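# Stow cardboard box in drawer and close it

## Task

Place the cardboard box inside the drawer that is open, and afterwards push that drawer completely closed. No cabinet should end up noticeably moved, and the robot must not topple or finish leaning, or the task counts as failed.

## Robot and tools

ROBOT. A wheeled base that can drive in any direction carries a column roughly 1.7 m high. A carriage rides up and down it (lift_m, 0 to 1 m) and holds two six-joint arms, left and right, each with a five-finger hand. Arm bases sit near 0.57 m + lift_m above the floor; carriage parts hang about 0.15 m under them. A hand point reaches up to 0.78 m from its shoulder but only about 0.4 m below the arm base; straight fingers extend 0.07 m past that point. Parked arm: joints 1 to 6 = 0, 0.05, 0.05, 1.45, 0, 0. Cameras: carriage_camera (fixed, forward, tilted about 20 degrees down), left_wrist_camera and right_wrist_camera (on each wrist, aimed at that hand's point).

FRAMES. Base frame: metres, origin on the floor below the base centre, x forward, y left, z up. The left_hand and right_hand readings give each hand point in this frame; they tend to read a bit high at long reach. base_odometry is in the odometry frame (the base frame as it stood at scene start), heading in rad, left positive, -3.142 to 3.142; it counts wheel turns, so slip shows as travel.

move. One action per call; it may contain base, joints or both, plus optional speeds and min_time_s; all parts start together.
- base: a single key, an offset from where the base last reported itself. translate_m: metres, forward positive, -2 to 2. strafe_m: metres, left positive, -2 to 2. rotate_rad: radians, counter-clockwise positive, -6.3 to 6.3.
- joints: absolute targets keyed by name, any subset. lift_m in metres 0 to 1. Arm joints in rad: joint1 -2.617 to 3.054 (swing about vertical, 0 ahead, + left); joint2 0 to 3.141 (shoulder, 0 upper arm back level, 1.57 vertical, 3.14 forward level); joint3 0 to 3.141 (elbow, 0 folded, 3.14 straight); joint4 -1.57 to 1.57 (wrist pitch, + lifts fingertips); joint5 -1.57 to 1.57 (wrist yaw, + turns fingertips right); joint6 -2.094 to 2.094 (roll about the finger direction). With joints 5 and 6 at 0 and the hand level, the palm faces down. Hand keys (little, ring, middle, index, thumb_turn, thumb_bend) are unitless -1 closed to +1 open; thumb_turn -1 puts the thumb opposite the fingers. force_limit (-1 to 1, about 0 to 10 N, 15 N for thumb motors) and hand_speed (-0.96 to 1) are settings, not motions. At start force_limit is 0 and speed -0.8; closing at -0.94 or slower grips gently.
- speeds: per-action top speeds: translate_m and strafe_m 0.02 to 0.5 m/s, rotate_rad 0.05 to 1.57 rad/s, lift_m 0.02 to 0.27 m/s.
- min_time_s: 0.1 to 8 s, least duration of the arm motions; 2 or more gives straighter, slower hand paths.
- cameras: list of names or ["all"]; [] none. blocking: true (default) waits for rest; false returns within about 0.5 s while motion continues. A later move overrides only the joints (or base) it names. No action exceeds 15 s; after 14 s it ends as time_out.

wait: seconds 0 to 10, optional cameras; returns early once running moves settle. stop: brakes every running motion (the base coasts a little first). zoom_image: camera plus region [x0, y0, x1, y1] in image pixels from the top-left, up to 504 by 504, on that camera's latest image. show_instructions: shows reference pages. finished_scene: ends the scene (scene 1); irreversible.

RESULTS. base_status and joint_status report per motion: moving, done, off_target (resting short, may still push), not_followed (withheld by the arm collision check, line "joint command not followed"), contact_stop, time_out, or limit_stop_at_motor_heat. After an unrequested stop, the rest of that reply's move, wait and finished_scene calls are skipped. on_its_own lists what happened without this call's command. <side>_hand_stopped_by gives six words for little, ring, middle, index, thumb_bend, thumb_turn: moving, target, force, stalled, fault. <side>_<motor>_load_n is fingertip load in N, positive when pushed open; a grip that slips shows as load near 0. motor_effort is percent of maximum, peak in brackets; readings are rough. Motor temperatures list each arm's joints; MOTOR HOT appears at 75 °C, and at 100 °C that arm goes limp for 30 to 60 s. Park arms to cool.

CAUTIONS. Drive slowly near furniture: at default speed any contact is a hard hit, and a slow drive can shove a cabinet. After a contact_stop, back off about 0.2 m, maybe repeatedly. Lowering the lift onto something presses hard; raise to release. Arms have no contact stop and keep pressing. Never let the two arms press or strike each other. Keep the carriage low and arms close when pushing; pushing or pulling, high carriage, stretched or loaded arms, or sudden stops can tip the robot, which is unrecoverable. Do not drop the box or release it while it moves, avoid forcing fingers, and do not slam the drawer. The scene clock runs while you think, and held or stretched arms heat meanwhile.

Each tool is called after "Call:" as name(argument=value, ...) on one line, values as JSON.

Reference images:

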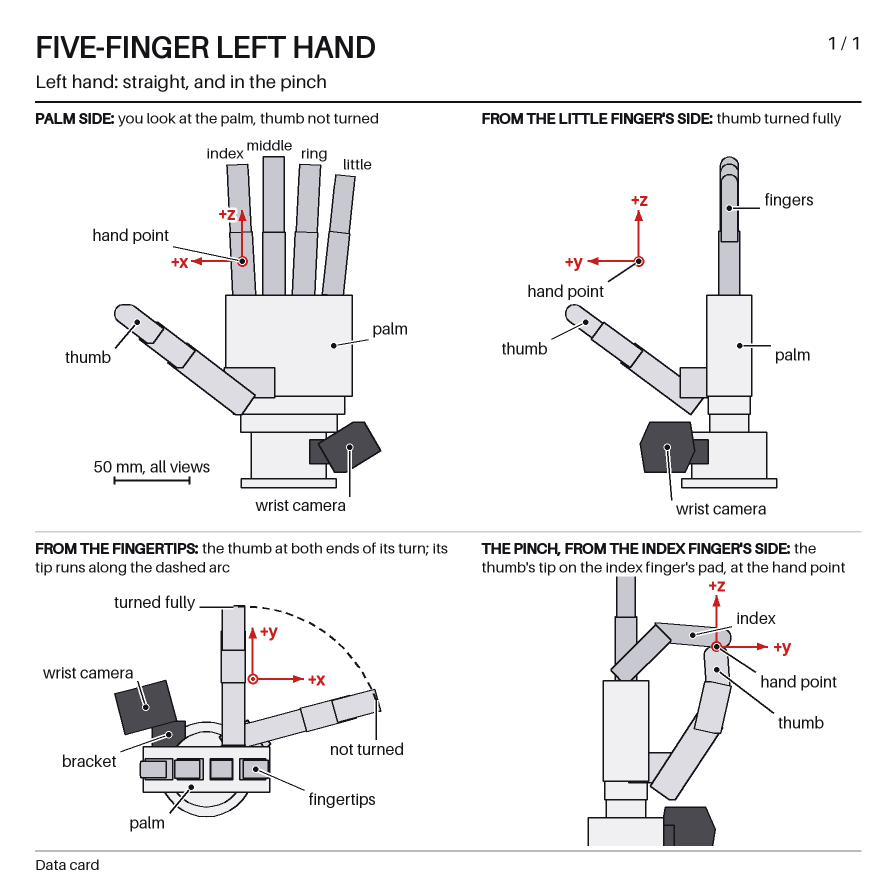

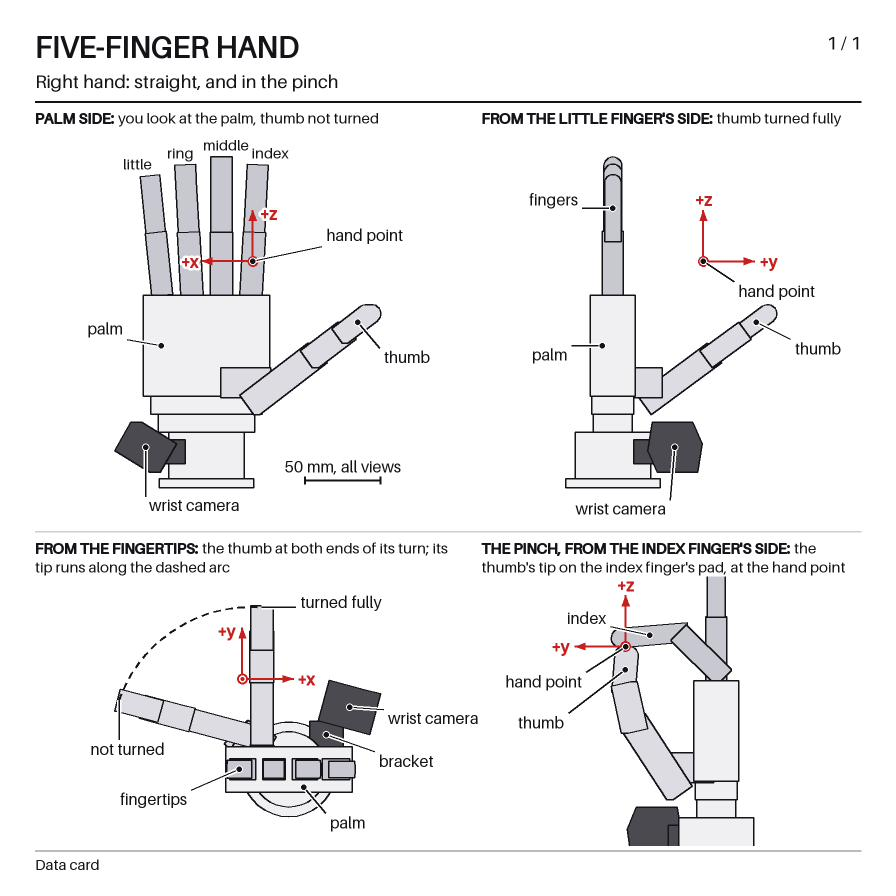

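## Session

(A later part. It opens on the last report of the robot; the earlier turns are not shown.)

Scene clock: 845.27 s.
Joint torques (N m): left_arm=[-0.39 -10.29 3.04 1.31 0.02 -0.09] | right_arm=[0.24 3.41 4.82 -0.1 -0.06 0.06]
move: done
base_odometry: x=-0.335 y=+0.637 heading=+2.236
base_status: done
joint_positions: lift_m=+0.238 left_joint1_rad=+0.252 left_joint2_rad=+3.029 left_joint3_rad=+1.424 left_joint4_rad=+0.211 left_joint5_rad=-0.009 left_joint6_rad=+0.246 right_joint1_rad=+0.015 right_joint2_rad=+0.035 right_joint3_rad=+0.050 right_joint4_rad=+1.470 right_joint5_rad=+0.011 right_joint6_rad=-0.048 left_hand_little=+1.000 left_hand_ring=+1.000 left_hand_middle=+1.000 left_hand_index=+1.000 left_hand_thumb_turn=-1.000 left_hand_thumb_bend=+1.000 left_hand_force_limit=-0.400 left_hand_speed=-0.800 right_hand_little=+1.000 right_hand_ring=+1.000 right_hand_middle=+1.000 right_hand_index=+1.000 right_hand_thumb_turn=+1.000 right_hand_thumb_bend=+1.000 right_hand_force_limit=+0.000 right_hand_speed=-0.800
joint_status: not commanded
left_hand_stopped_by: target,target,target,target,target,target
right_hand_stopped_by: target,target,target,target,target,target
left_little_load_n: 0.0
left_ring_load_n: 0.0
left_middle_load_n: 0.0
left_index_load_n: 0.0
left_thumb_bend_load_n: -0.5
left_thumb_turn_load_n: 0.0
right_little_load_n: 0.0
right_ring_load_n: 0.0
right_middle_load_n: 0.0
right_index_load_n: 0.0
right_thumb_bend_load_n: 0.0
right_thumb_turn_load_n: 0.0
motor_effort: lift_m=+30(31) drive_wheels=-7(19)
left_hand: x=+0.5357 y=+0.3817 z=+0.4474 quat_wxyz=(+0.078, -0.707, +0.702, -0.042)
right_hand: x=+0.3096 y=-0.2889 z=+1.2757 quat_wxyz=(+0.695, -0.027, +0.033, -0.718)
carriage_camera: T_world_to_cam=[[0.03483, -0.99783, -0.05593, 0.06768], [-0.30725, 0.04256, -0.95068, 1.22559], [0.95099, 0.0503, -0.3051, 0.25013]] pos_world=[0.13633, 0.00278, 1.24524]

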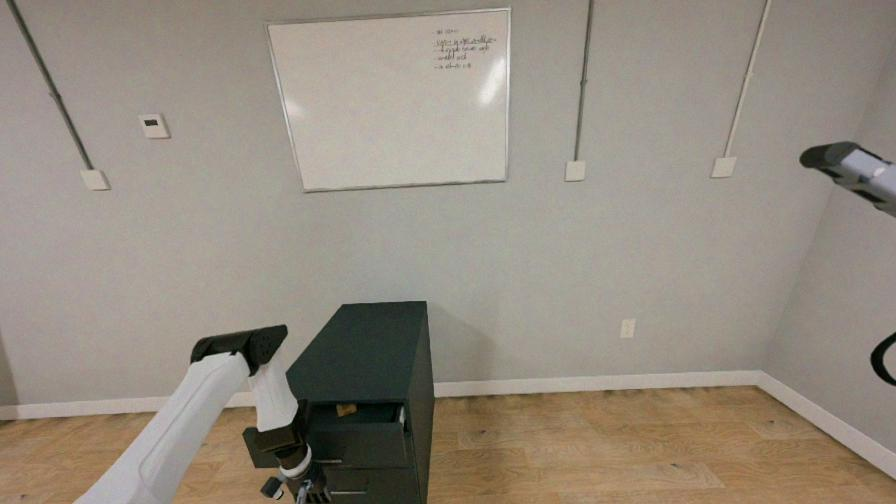

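Call:
move(base={"translate_m": 0.03}, speeds={"translate_m": 0.04}, cameras=["carriage_camera"])

Call:
zoom_image(camera="carriage_camera", region=[250, 330, 424, 504])

Scene clock: 853.13 s.
Joint torques (N m): left_arm=[-0.59 -10.19 2.95 1.3 0.07 -0.11] | right_arm=[0.1 3.48 4.86 -0.07 -0.05 0.05]
move: done
base_odometry: x=-0.353 y=+0.660 heading=+2.236
base_status: done
joint_positions: lift_m=+0.238 left_joint1_rad=+0.252 left_joint2_rad=+3.029 left_joint3_rad=+1.424 left_joint4_rad=+0.209 left_joint5_rad=-0.008 left_joint6_rad=+0.246 right_joint1_rad=+0.015 right_joint2_rad=+0.035 right_joint3_rad=+0.050 right_joint4_rad=+1.470 right_joint5_rad=+0.011 right_joint6_rad=-0.048 left_hand_little=+1.000 left_hand_ring=+1.000 left_hand_middle=+1.000 left_hand_index=+1.000 left_hand_thumb_turn=-1.000 left_hand_thumb_bend=+1.000 left_hand_force_limit=-0.400 left_hand_speed=-0.800 right_hand_little=+1.000 right_hand_ring=+1.000 right_hand_middle=+1.000 right_hand_index=+1.000 right_hand_thumb_turn=+1.000 right_hand_thumb_bend=+1.000 right_hand_force_limit=+0.000 right_hand_speed=-0.800
joint_status: not commanded
left_hand_stopped_by: target,target,target,target,target,target
right_hand_stopped_by: target,target,target,target,target,target
left_little_load_n: 0.0
left_ring_load_n: 0.0
left_middle_load_n: 0.0
left_index_load_n: 0.0
left_thumb_bend_load_n: 0.0
left_thumb_turn_load_n: 0.0
right_little_load_n: 0.0
right_ring_load_n: 0.0
right_middle_load_n: 0.0
right_index_load_n: 0.0
right_thumb_bend_load_n: 0.0
right_thumb_turn_load_n: 0.0
motor_effort: lift_m=+30(31) drive_wheels=-6(18)
left_hand: x=+0.5353 y=+0.3815 z=+0.4474 quat_wxyz=(+0.077, -0.707, +0.702, -0.041)
right_hand: x=+0.3097 y=-0.2889 z=+1.2757 quat_wxyz=(+0.695, -0.027, +0.033, -0.718)
carriage_camera: T_world_to_cam=[[0.03483, -0.99783, -0.05593, 0.06768], [-0.30725, 0.04256, -0.95068, 1.22559], [0.95099, 0.0503, -0.3051, 0.25013]] pos_world=[0.13633, 0.00278, 1.24524]

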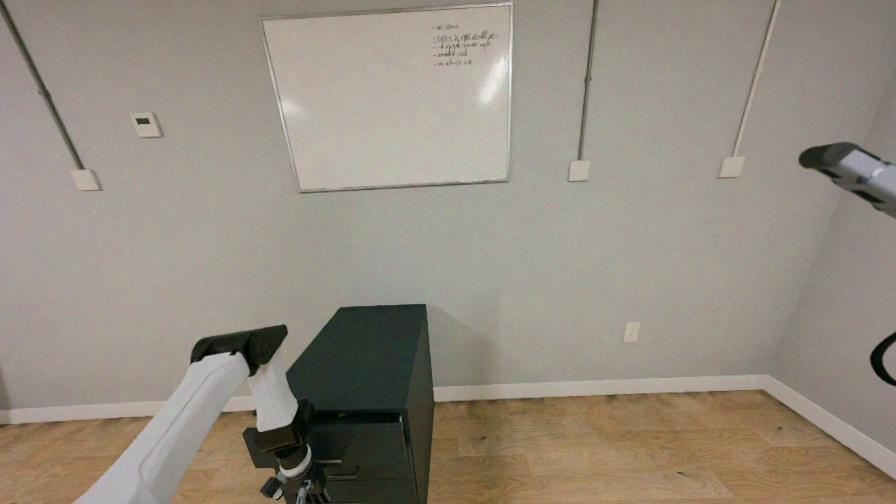

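Scaled by 2.897 from the camera's image (finer frame: 1280x720).

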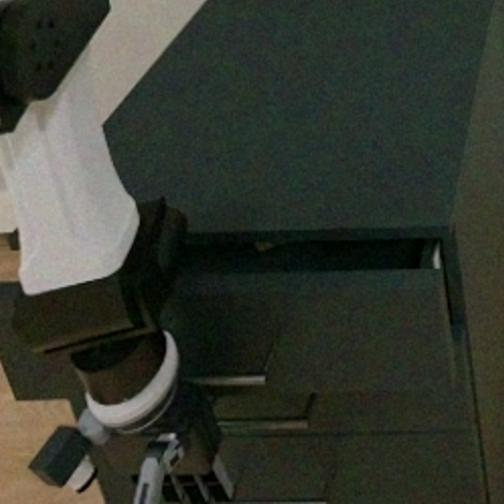

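Call:
move(base={"translate_m": 0.02}, speeds={"translate_m": 0.04}, cameras=["carriage_camera"])

Call:
zoom_image(camera="carriage_camera", region=[250, 330, 424, 504])

Scene clock: 864.13 s.
Joint torques (N m): left_arm=[-1.11 -10.02 5.98 0.96 0.06 -0.11] | right_arm=[0.03 3.47 4.92 -0.05 -0.05 0.04]
move: done
base_odometry: x=-0.366 y=+0.676 heading=+2.237
base_status: done
joint_positions: lift_m=+0.238 left_joint1_rad=+0.257 left_joint2_rad=+3.029 left_joint3_rad=+1.385 left_joint4_rad=+0.231 left_joint5_rad=-0.007 left_joint6_rad=+0.246 right_joint1_rad=+0.015 right_joint2_rad=+0.035 right_joint3_rad=+0.050 right_joint4_rad=+1.469 right_joint5_rad=+0.011 right_joint6_rad=-0.048 left_hand_little=+1.000 left_hand_ring=+1.000 left_hand_middle=+1.000 left_hand_index=+1.000 left_hand_thumb_turn=-1.000 left_hand_thumb_bend=+1.000 left_hand_force_limit=-0.400 left_hand_speed=-0.800 right_hand_little=+1.000 right_hand_ring=+1.000 right_hand_middle=+1.000 right_hand_index=+1.000 right_hand_thumb_turn=+1.000 right_hand_thumb_bend=+1.000 right_hand_force_limit=+0.000 right_hand_speed=-0.800
joint_status: not commanded
left_hand_stopped_by: target,target,target,target,target,target
right_hand_stopped_by: target,target,target,target,target,target
left_little_load_n: 0.0
left_ring_load_n: 0.0
left_middle_load_n: 0.0
left_index_load_n: 0.0
left_thumb_bend_load_n: 0.0
left_thumb_turn_load_n: 0.0
right_little_load_n: 0.0
right_ring_load_n: 0.0
right_middle_load_n: 0.0
right_index_load_n: 0.0
right_thumb_bend_load_n: 0.0
right_thumb_turn_load_n: 0.0
motor_effort: lift_m=+29(31) drive_wheels=+7(19)
left_hand: x=+0.5210 y=+0.3792 z=+0.4461 quat_wxyz=(+0.070, -0.709, +0.701, -0.037)
right_hand: x=+0.3098 y=-0.2889 z=+1.2757 quat_wxyz=(+0.695, -0.027, +0.033, -0.718)
carriage_camera: T_world_to_cam=[[0.03483, -0.99783, -0.05593, 0.06768], [-0.30725, 0.04256, -0.95068, 1.22569], [0.95099, 0.0503, -0.3051, 0.25016]] pos_world=[0.13633, 0.00278, 1.24534]

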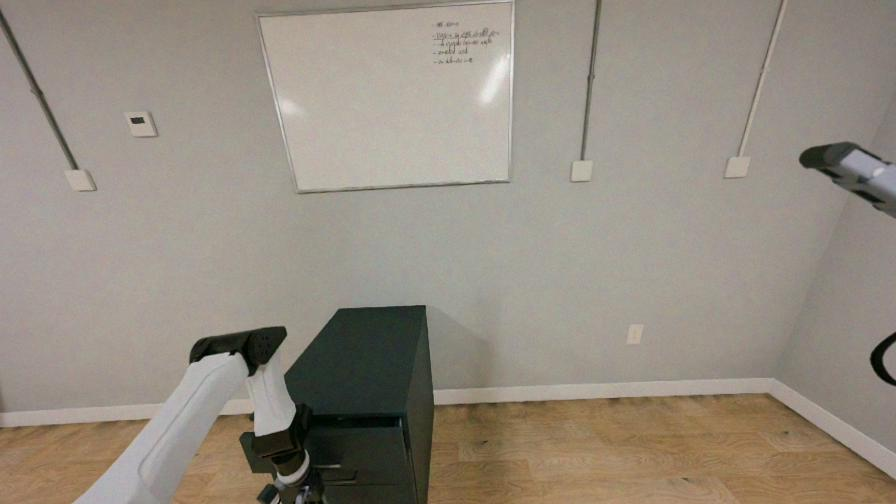

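Scaled by 2.897 from the camera's image (finer frame: 1280x720).

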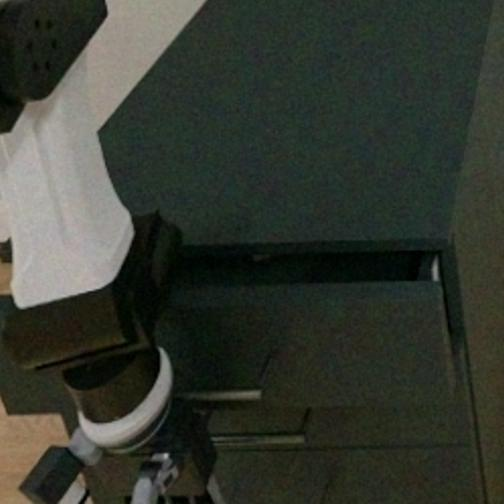

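Call:
move(base={"translate_m": -0.2}, speeds={"translate_m": 0.1})

Call:
move(joints={"lift_m": 0.212, "left_joint1_rad": 0.235, "left_joint2_rad": 3.021, "left_joint3_rad": 1.44, "left_joint4_rad": 0.64, "left_joint5_rad": 0.146, "left_joint6_rad": 0.12, "left_hand_index": -0.95, "left_hand_middle": -0.95, "left_hand_ring": -0.95, "left_hand_little": -0.95, "left_hand_speed": -0.5}, min_time_s=2, cameras=["carriage_camera", "right_wrist_camera"])

Call:
zoom_image(camera="carriage_camera", region=[220, 280, 444, 504])

Scene clock: 916.23 s.
Joint torques (N m): left_arm=[-0.76 -10.15 2.63 0.87 0.03 -0.1] | right_arm=[-0.03 3.41 4.93 -0.07 -0.05 0.04]
move: done
base_odometry: x=-0.242 y=+0.518 heading=+2.237
base_status: done
joint_positions: lift_m=+0.238 left_joint1_rad=+0.253 left_joint2_rad=+3.029 left_joint3_rad=+1.429 left_joint4_rad=+0.260 left_joint5_rad=-0.007 left_joint6_rad=+0.246 right_joint1_rad=+0.015 right_joint2_rad=+0.035 right_joint3_rad=+0.050 right_joint4_rad=+1.468 right_joint5_rad=+0.011 right_joint6_rad=-0.048 left_hand_little=+1.000 left_hand_ring=+1.000 left_hand_middle=+1.000 left_hand_index=+1.000 left_hand_thumb_turn=-1.000 left_hand_thumb_bend=+1.000 left_hand_force_limit=-0.400 left_hand_speed=-0.800 right_hand_little=+1.000 right_hand_ring=+1.000 right_hand_middle=+1.000 right_hand_index=+1.000 right_hand_thumb_turn=+1.000 right_hand_thumb_bend=+1.000 right_hand_force_limit=+0.000 right_hand_speed=-0.800
joint_status: not commanded
left_hand_stopped_by: target,target,target,target,target,target
right_hand_stopped_by: target,target,target,target,target,target
left_little_load_n: 0.0
left_ring_load_n: 0.0
left_middle_load_n: 0.0
left_index_load_n: 0.0
left_thumb_bend_load_n: 0.0
left_thumb_turn_load_n: 0.0
right_little_load_n: 0.0
right_ring_load_n: 0.0
right_middle_load_n: 0.0
right_index_load_n: 0.0
right_thumb_bend_load_n: 0.0
right_thumb_turn_load_n: 0.0
motor_effort: lift_m=+29(30) drive_wheels=-3(15)
left_hand: x=+0.5509 y=+0.3857 z=+0.4472 quat_wxyz=(+0.101, -0.705, +0.700, -0.056)
right_hand: x=+0.3101 y=-0.2889 z=+1.2756 quat_wxyz=(+0.695, -0.028, +0.033, -0.718)
pictures: none

Scene clock: 918.53 s.
Joint torques (N m): left_arm=[-0.92 -10.85 3.1 1.48 0.13 -0.19] | right_arm=[0.08 3.41 4.7 -0.07 -0.06 0.07]
move: done
base_odometry: x=-0.242 y=+0.518 heading=+2.237
base_status: not commanded
joint_positions: lift_m=+0.212 left_joint1_rad=+0.244 left_joint2_rad=+3.029 left_joint3_rad=+1.430 left_joint4_rad=+0.623 left_joint5_rad=+0.136 left_joint6_rad=+0.132 right_joint1_rad=+0.015 right_joint2_rad=+0.035 right_joint3_rad=+0.050 right_joint4_rad=+1.468 right_joint5_rad=+0.011 right_joint6_rad=-0.048 left_hand_little=-0.950 left_hand_ring=-0.950 left_hand_middle=-0.950 left_hand_index=-0.950 left_hand_thumb_turn=-1.000 left_hand_thumb_bend=+1.000 left_hand_force_limit=-0.400 left_hand_speed=-0.500 right_hand_little=+1.000 right_hand_ring=+1.000 right_hand_middle=+1.000 right_hand_index=+1.000 right_hand_thumb_turn=+1.000 right_hand_thumb_bend=+1.000 right_hand_force_limit=+0.000 right_hand_speed=-0.800
joint_status: all done
left_hand_stopped_by: target,target,target,target,target,target
right_hand_stopped_by: target,target,target,target,target,target
left_little_load_n: 0.0
left_ring_load_n: 0.5
left_middle_load_n: 0.5
left_index_load_n: 0.0
left_thumb_bend_load_n: 0.0
left_thumb_turn_load_n: 0.0
right_little_load_n: 0.0
right_ring_load_n: 0.0
right_middle_load_n: 0.0
right_index_load_n: 0.0
right_thumb_bend_load_n: 0.0
right_thumb_turn_load_n: 0.0
motor_effort: lift_m=+25(29) drive_wheels=-3(3)
left_hand: x=+0.6548 y=+0.3726 z=+0.4440 quat_wxyz=(+0.205, -0.698, +0.651, -0.218)
right_hand: x=+0.3101 y=-0.2889 z=+1.2501 quat_wxyz=(+0.695, -0.028, +0.033, -0.718)
carriage_camera: T_world_to_cam=[[0.03483, -0.99783, -0.05593, 0.06625], [-0.30725, 0.04256, -0.95068, 1.20135], [0.95099, 0.0503, -0.3051, 0.24235]] pos_world=[0.13633, 0.00278, 1.21974]
right_wrist_camera: T_world_to_cam=[[0.96421, -0.25076, -0.08611, -0.26607], [0.1727, 0.84045, -0.51363, 0.83076], [0.20117, 0.48038, 0.85368, -0.86972]] pos_world=[0.28803, -0.34714, 1.14626]

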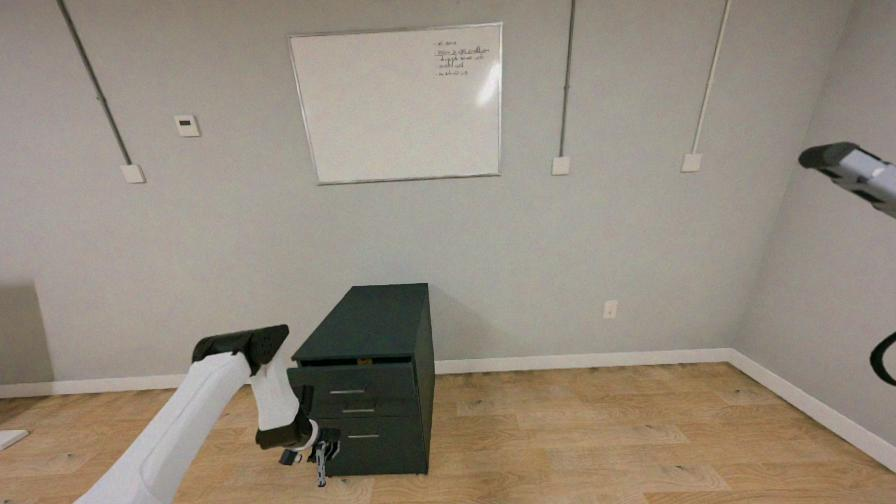

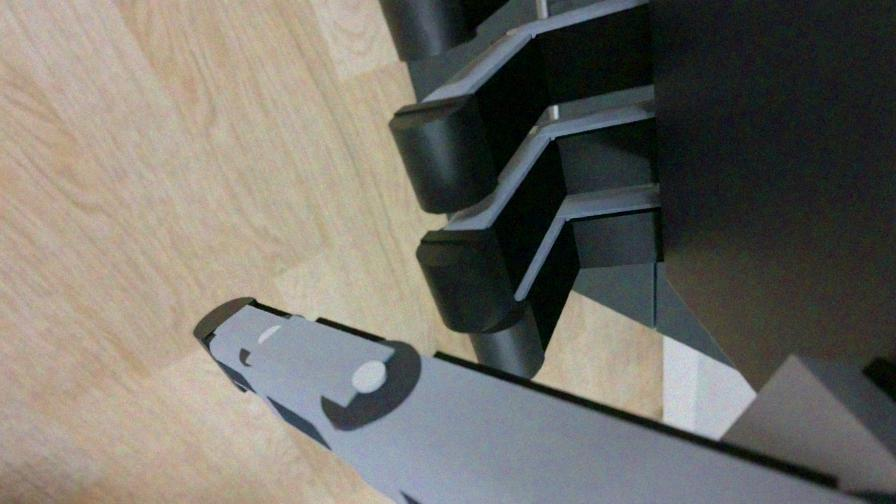

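Scaled by 2.250 from the camera's image (finer frame: 1280x720).

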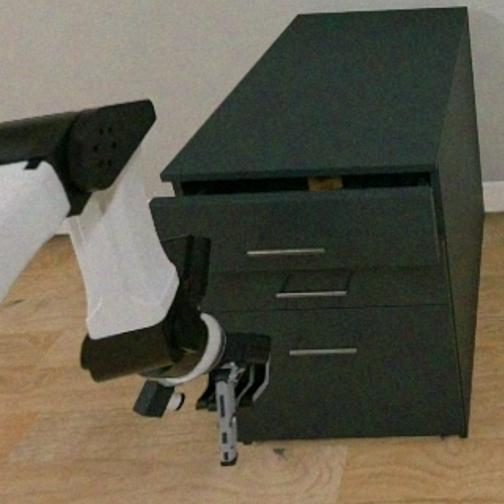

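Call:
move(base={"translate_m": 0.09}, speeds={"translate_m": 0.06}, cameras=["carriage_camera"])

Call:
zoom_image(camera="carriage_camera", region=[220, 280, 444, 504])

Scene clock: 927.27 s.
Joint torques (N m): left_arm=[-0.76 -10.73 3.32 1.46 0.13 -0.18] | right_arm=[0.14 3.51 4.86 -0.06 -0.06 0.02]
move: done
base_odometry: x=-0.298 y=+0.589 heading=+2.237
base_status: done
joint_positions: lift_m=+0.212 left_joint1_rad=+0.243 left_joint2_rad=+3.029 left_joint3_rad=+1.430 left_joint4_rad=+0.629 left_joint5_rad=+0.138 left_joint6_rad=+0.132 right_joint1_rad=+0.015 right_joint2_rad=+0.035 right_joint3_rad=+0.050 right_joint4_rad=+1.469 right_joint5_rad=+0.011 right_joint6_rad=-0.048 left_hand_little=-0.950 left_hand_ring=-0.950 left_hand_middle=-0.950 left_hand_index=-0.950 left_hand_thumb_turn=-1.000 left_hand_thumb_bend=+1.000 left_hand_force_limit=-0.400 left_hand_speed=-0.500 right_hand_little=+1.000 right_hand_ring=+1.000 right_hand_middle=+1.000 right_hand_index=+1.000 right_hand_thumb_turn=+1.000 right_hand_thumb_bend=+1.000 right_hand_force_limit=+0.000 right_hand_speed=-0.800
joint_status: not commanded
left_hand_stopped_by: target,target,target,target,target,target
right_hand_stopped_by: target,target,target,target,target,target
left_little_load_n: 0.5
left_ring_load_n: 0.0
left_middle_load_n: 0.0
left_index_load_n: 0.0
left_thumb_bend_load_n: 0.0
left_thumb_turn_load_n: 0.0
right_little_load_n: 0.0
right_ring_load_n: 0.0
right_middle_load_n: 0.0
right_index_load_n: 0.5
right_thumb_bend_load_n: 0.0
right_thumb_turn_load_n: 0.0
motor_effort: lift_m=+25(26) drive_wheels=+10(14)
left_hand: x=+0.6564 y=+0.3723 z=+0.4446 quat_wxyz=(+0.207, -0.697, +0.650, -0.220)
right_hand: x=+0.3100 y=-0.2889 z=+1.2501 quat_wxyz=(+0.695, -0.028, +0.033, -0.718)
carriage_camera: T_world_to_cam=[[0.03483, -0.99783, -0.05593, 0.06625], [-0.30725, 0.04256, -0.95068, 1.20135], [0.95099, 0.0503, -0.3051, 0.24235]] pos_world=[0.13633, 0.00278, 1.21974]

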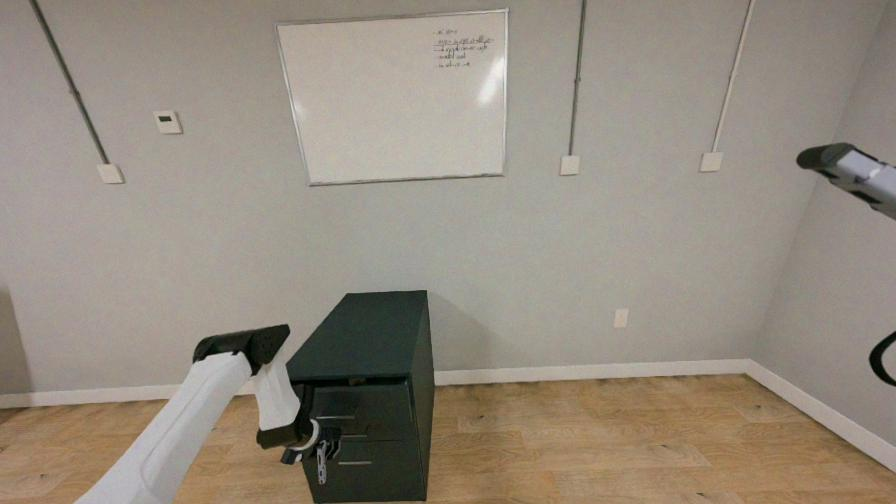

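Scaled by 2.250 from the camera's image (finer frame: 1280x720).

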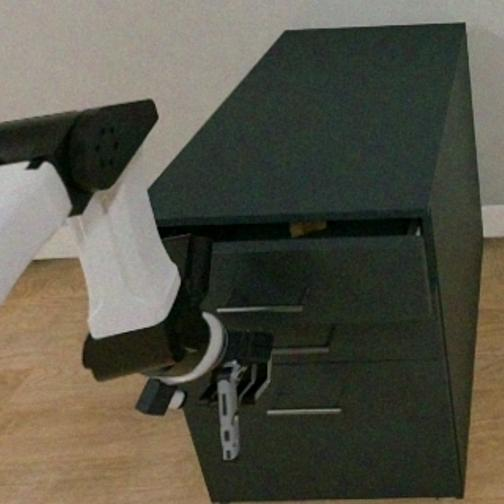

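Call:
move(joints={"lift_m": 0.242}, speeds={"lift_m": 0.05})

Call:
move(base={"translate_m": 0.04}, speeds={"translate_m": 0.05}, cameras=["carriage_camera"])

Call:
zoom_image(camera="carriage_camera", region=[220, 280, 444, 504])

Scene clock: 939.10 s.
Joint torques (N m): left_arm=[-0.79 -10.86 3.04 1.5 0.13 -0.18] | right_arm=[0.1 3.43 4.92 -0.04 -0.06 0.04]
Motor temperatures (°C): left_arm=[29 55 33 33 27 24] | right_arm=[27 27 36 27 27 27]
move: done
base_odometry: x=-0.298 y=+0.589 heading=+2.237
base_status: not commanded
joint_positions: lift_m=+0.242 left_joint1_rad=+0.243 left_joint2_rad=+3.029 left_joint3_rad=+1.430 left_joint4_rad=+0.633 left_joint5_rad=+0.138 left_joint6_rad=+0.132 right_joint1_rad=+0.015 right_joint2_rad=+0.035 right_joint3_rad=+0.050 right_joint4_rad=+1.469 right_joint5_rad=+0.011 right_joint6_rad=-0.048 left_hand_little=-0.950 left_hand_ring=-0.950 left_hand_middle=-0.950 left_hand_index=-0.950 left_hand_thumb_turn=-1.000 left_hand_thumb_bend=+1.000 left_hand_force_limit=-0.400 left_hand_speed=-0.500 right_hand_little=+1.000 right_hand_ring=+1.000 right_hand_middle=+1.000 right_hand_index=+1.000 right_hand_thumb_turn=+1.000 right_hand_thumb_bend=+1.000 right_hand_force_limit=+0.000 right_hand_speed=-0.800
joint_status: all done
left_hand_stopped_by: target,target,target,target,target,target
right_hand_stopped_by: target,target,target,target,target,target
left_little_load_n: 0.0
left_ring_load_n: 0.0
left_middle_load_n: 0.0
left_index_load_n: 0.0
left_thumb_bend_load_n: 0.0
left_thumb_turn_load_n: 0.0
right_little_load_n: 0.0
right_ring_load_n: 0.0
right_middle_load_n: 0.0
right_index_load_n: -0.5
right_thumb_bend_load_n: 0.0
right_thumb_turn_load_n: 0.0
motor_effort: lift_m=+31(41) drive_wheels=+11(11)
left_hand: x=+0.6574 y=+0.3724 z=+0.4745 quat_wxyz=(+0.208, -0.696, +0.650, -0.222)
right_hand: x=+0.3100 y=-0.2889 z=+1.2795 quat_wxyz=(+0.695, -0.028, +0.033, -0.718)
pictures: none

Scene clock: 940.67 s.
Joint torques (N m): left_arm=[-0.83 -10.81 3.28 1.55 0.13 -0.14] | right_arm=[0.05 3.43 4.81 -0.09 -0.03 0.03]
Motor temperatures (°C): left_arm=[29 55 33 33 27 24] | right_arm=[27 27 36 27 27 27]
move: done
base_odometry: x=-0.323 y=+0.620 heading=+2.238
base_status: done
joint_positions: lift_m=+0.242 left_joint1_rad=+0.243 left_joint2_rad=+3.029 left_joint3_rad=+1.430 left_joint4_rad=+0.622 left_joint5_rad=+0.139 left_joint6_rad=+0.132 right_joint1_rad=+0.015 right_joint2_rad=+0.035 right_joint3_rad=+0.050 right_joint4_rad=+1.470 right_joint5_rad=+0.011 right_joint6_rad=-0.048 left_hand_little=-0.950 left_hand_ring=-0.950 left_hand_middle=-0.950 left_hand_index=-0.950 left_hand_thumb_turn=-1.000 left_hand_thumb_bend=+1.000 left_hand_force_limit=-0.400 left_hand_speed=-0.500 right_hand_little=+1.000 right_hand_ring=+1.000 right_hand_middle=+1.000 right_hand_index=+1.000 right_hand_thumb_turn=+1.000 right_hand_thumb_bend=+1.000 right_hand_force_limit=+0.000 right_hand_speed=-0.800
joint_status: not commanded
left_hand_stopped_by: target,target,target,target,target,target
right_hand_stopped_by: target,target,target,target,target,target
left_little_load_n: 0.0
left_ring_load_n: 0.0
left_middle_load_n: 0.0
left_index_load_n: 0.0
left_thumb_bend_load_n: 0.0
left_thumb_turn_load_n: 0.0
right_little_load_n: 0.0
right_ring_load_n: 0.0
right_middle_load_n: 0.0
right_index_load_n: 0.0
right_thumb_bend_load_n: 0.0
right_thumb_turn_load_n: 0.0
motor_effort: lift_m=+31(31) drive_wheels=-9(15)
left_hand: x=+0.6548 y=+0.3717 z=+0.4735 quat_wxyz=(+0.204, -0.698, +0.651, -0.219)
right_hand: x=+0.3097 y=-0.2889 z=+1.2796 quat_wxyz=(+0.695, -0.027, +0.033, -0.718)
carriage_camera: T_world_to_cam=[[0.03483, -0.99783, -0.05593, 0.06789], [-0.30725, 0.04256, -0.95068, 1.2293], [0.95099, 0.0503, -0.3051, 0.25132]] pos_world=[0.13633, 0.00278, 1.24914]

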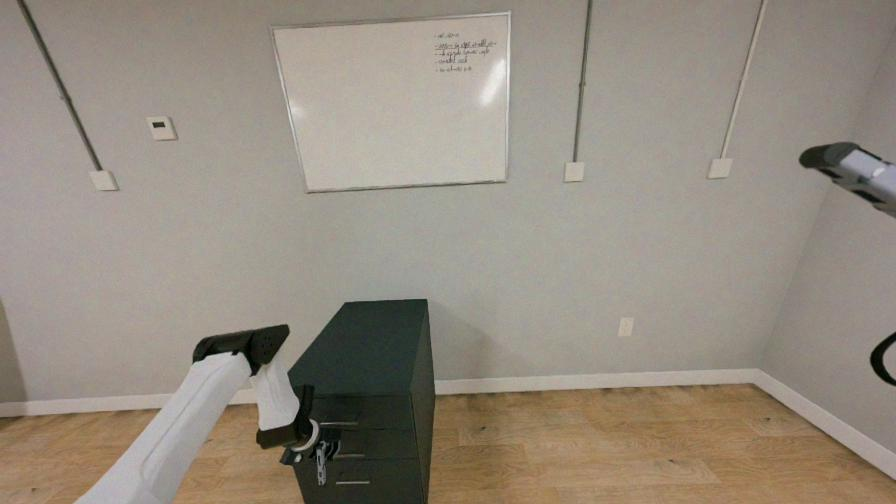

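Scaled by 2.250 from the camera's image (finer frame: 1280x720).

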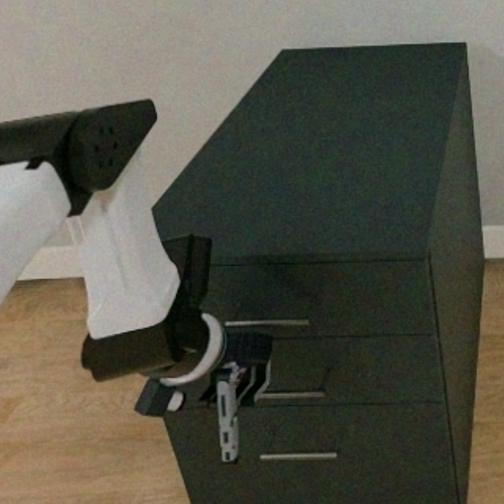

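Call:
move(base={"translate_m": 0.02}, speeds={"translate_m": 0.04}, cameras=["carriage_camera"])

Call:
zoom_image(camera="carriage_camera", region=[290, 370, 424, 504])

Scene clock: 945.97 s.
Joint torques (N m): left_arm=[-0.64 -10.63 2.99 1.83 0.12 -0.17] | right_arm=[0.06 3.55 4.85 -0.08 -0.02 0]
Motor temperatures (°C): left_arm=[29 55 33 33 27 24] | right_arm=[27 27 36 27 27 27]
move: done
base_odometry: x=-0.335 y=+0.636 heading=+2.238
base_status: done
joint_positions: lift_m=+0.242 left_joint1_rad=+0.243 left_joint2_rad=+3.029 left_joint3_rad=+1.430 left_joint4_rad=+0.587 left_joint5_rad=+0.139 left_joint6_rad=+0.132 right_joint1_rad=+0.015 right_joint2_rad=+0.035 right_joint3_rad=+0.050 right_joint4_rad=+1.470 right_joint5_rad=+0.011 right_joint6_rad=-0.048 left_hand_little=-0.950 left_hand_ring=-0.950 left_hand_middle=-0.950 left_hand_index=-0.950 left_hand_thumb_turn=-1.000 left_hand_thumb_bend=+1.000 left_hand_force_limit=-0.400 left_hand_speed=-0.500 right_hand_little=+1.000 right_hand_ring=+1.000 right_hand_middle=+1.000 right_hand_index=+1.000 right_hand_thumb_turn=+1.000 right_hand_thumb_bend=+1.000 right_hand_force_limit=+0.000 right_hand_speed=-0.800
joint_status: not commanded
left_hand_stopped_by: target,target,target,target,target,target
right_hand_stopped_by: target,target,target,target,target,target
left_little_load_n: 0.0
left_ring_load_n: 0.0
left_middle_load_n: 0.0
left_index_load_n: 0.0
left_thumb_bend_load_n: 0.0
left_thumb_turn_load_n: 0.0
right_little_load_n: 0.0
right_ring_load_n: 0.0
right_middle_load_n: 0.0
right_index_load_n: 0.0
right_thumb_bend_load_n: 0.0
right_thumb_turn_load_n: -0.5
motor_effort: lift_m=+31(31) drive_wheels=+6(17)
left_hand: x=+0.6460 y=+0.3695 z=+0.4703 quat_wxyz=(+0.190, -0.702, +0.653, -0.210)
right_hand: x=+0.3097 y=-0.2889 z=+1.2796 quat_wxyz=(+0.695, -0.027, +0.033, -0.718)
carriage_camera: T_world_to_cam=[[0.03483, -0.99783, -0.05593, 0.06789], [-0.30725, 0.04256, -0.95068, 1.2293], [0.95099, 0.0503, -0.3051, 0.25132]] pos_world=[0.13633, 0.00278, 1.24914]

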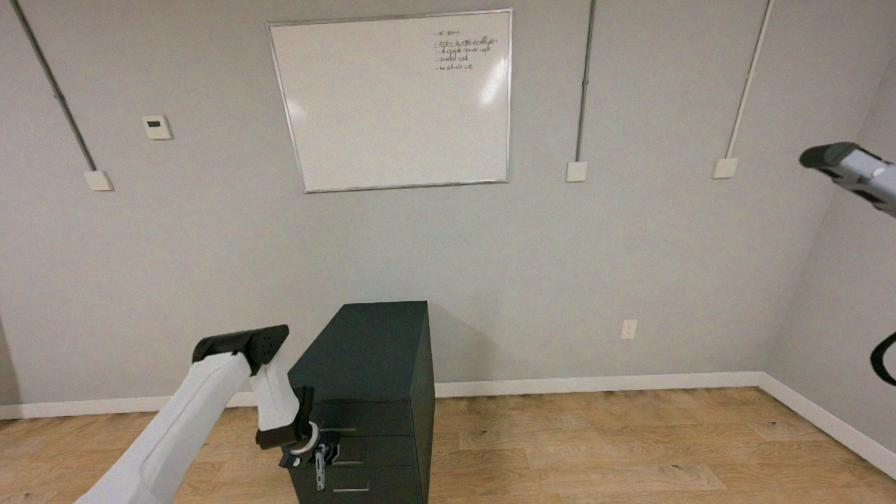

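Scaled by 3.761 from the camera's image (finer frame: 1280x720).

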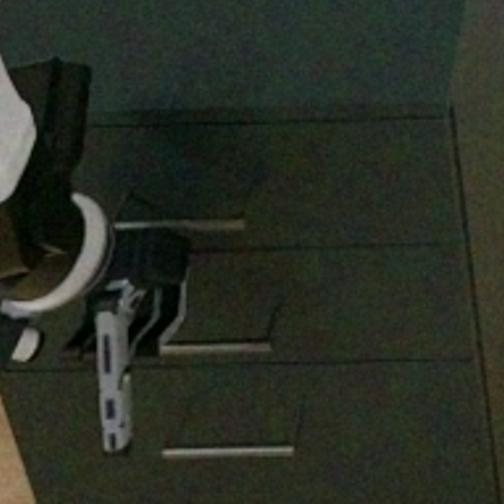

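Call:
move(base={"translate_m": -0.25}, speeds={"translate_m": 0.1}, cameras=["carriage_camera"])

Call:
zoom_image(camera="carriage_camera", region=[280, 270, 454, 444])

Scene clock: 963.13 s.
Joint torques (N m): left_arm=[-0.64 -10.8 3.19 1.47 0.11 -0.17] | right_arm=[0.09 3.52 5 -0.03 -0.06 0.06]
Motor temperatures (°C): left_arm=[29 55 33 34 27 24] | right_arm=[27 27 36 27 27 27]
move: done
base_odometry: x=-0.181 y=+0.439 heading=+2.239
base_status: done
joint_positions: lift_m=+0.242 left_joint1_rad=+0.243 left_joint2_rad=+3.029 left_joint3_rad=+1.430 left_joint4_rad=+0.626 left_joint5_rad=+0.139 left_joint6_rad=+0.132 right_joint1_rad=+0.015 right_joint2_rad=+0.035 right_joint3_rad=+0.050 right_joint4_rad=+1.469 right_joint5_rad=+0.011 right_joint6_rad=-0.048 left_hand_little=-0.950 left_hand_ring=-0.950 left_hand_middle=-0.950 left_hand_index=-0.950 left_hand_thumb_turn=-1.000 left_hand_thumb_bend=+1.000 left_hand_force_limit=-0.400 left_hand_speed=-0.500 right_hand_little=+1.000 right_hand_ring=+1.000 right_hand_middle=+1.000 right_hand_index=+1.000 right_hand_thumb_turn=+1.000 right_hand_thumb_bend=+1.000 right_hand_force_limit=+0.000 right_hand_speed=-0.800
joint_status: not commanded
left_hand_stopped_by: target,target,target,target,target,target
right_hand_stopped_by: target,target,target,target,target,target
left_little_load_n: 0.0
left_ring_load_n: 0.0
left_middle_load_n: 0.0
left_index_load_n: 0.0
left_thumb_bend_load_n: -0.5
left_thumb_turn_load_n: 0.0
right_little_load_n: 0.0
right_ring_load_n: 0.0
right_middle_load_n: 0.0
right_index_load_n: 0.0
right_thumb_bend_load_n: 0.0
right_thumb_turn_load_n: 0.0
motor_effort: lift_m=+31(31) drive_wheels=-3(18)
left_hand: x=+0.6559 y=+0.3716 z=+0.4739 quat_wxyz=(+0.205, -0.697, +0.651, -0.220)
right_hand: x=+0.3100 y=-0.2889 z=+1.2795 quat_wxyz=(+0.695, -0.028, +0.033, -0.718)
carriage_camera: T_world_to_cam=[[0.03483, -0.99783, -0.05593, 0.06789], [-0.30725, 0.04256, -0.95068, 1.2293], [0.95099, 0.0503, -0.3051, 0.25132]] pos_world=[0.13633, 0.00278, 1.24914]

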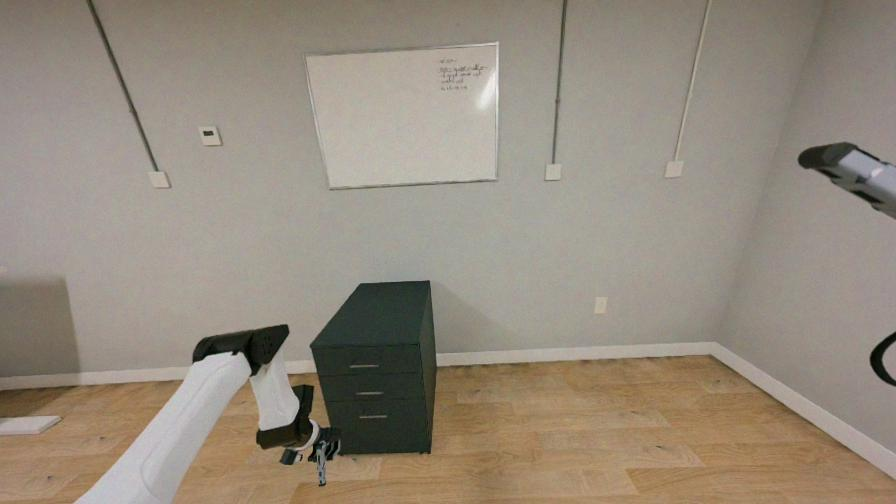

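Scaled by 2.897 from the camera's image (finer frame: 1280x720).

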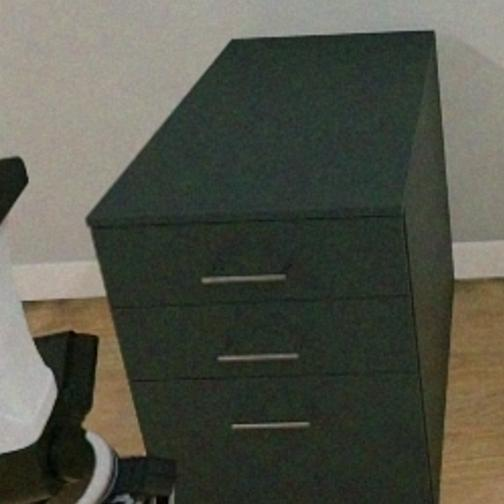

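Call:
finished_scene()

The scene is finished: the task was done.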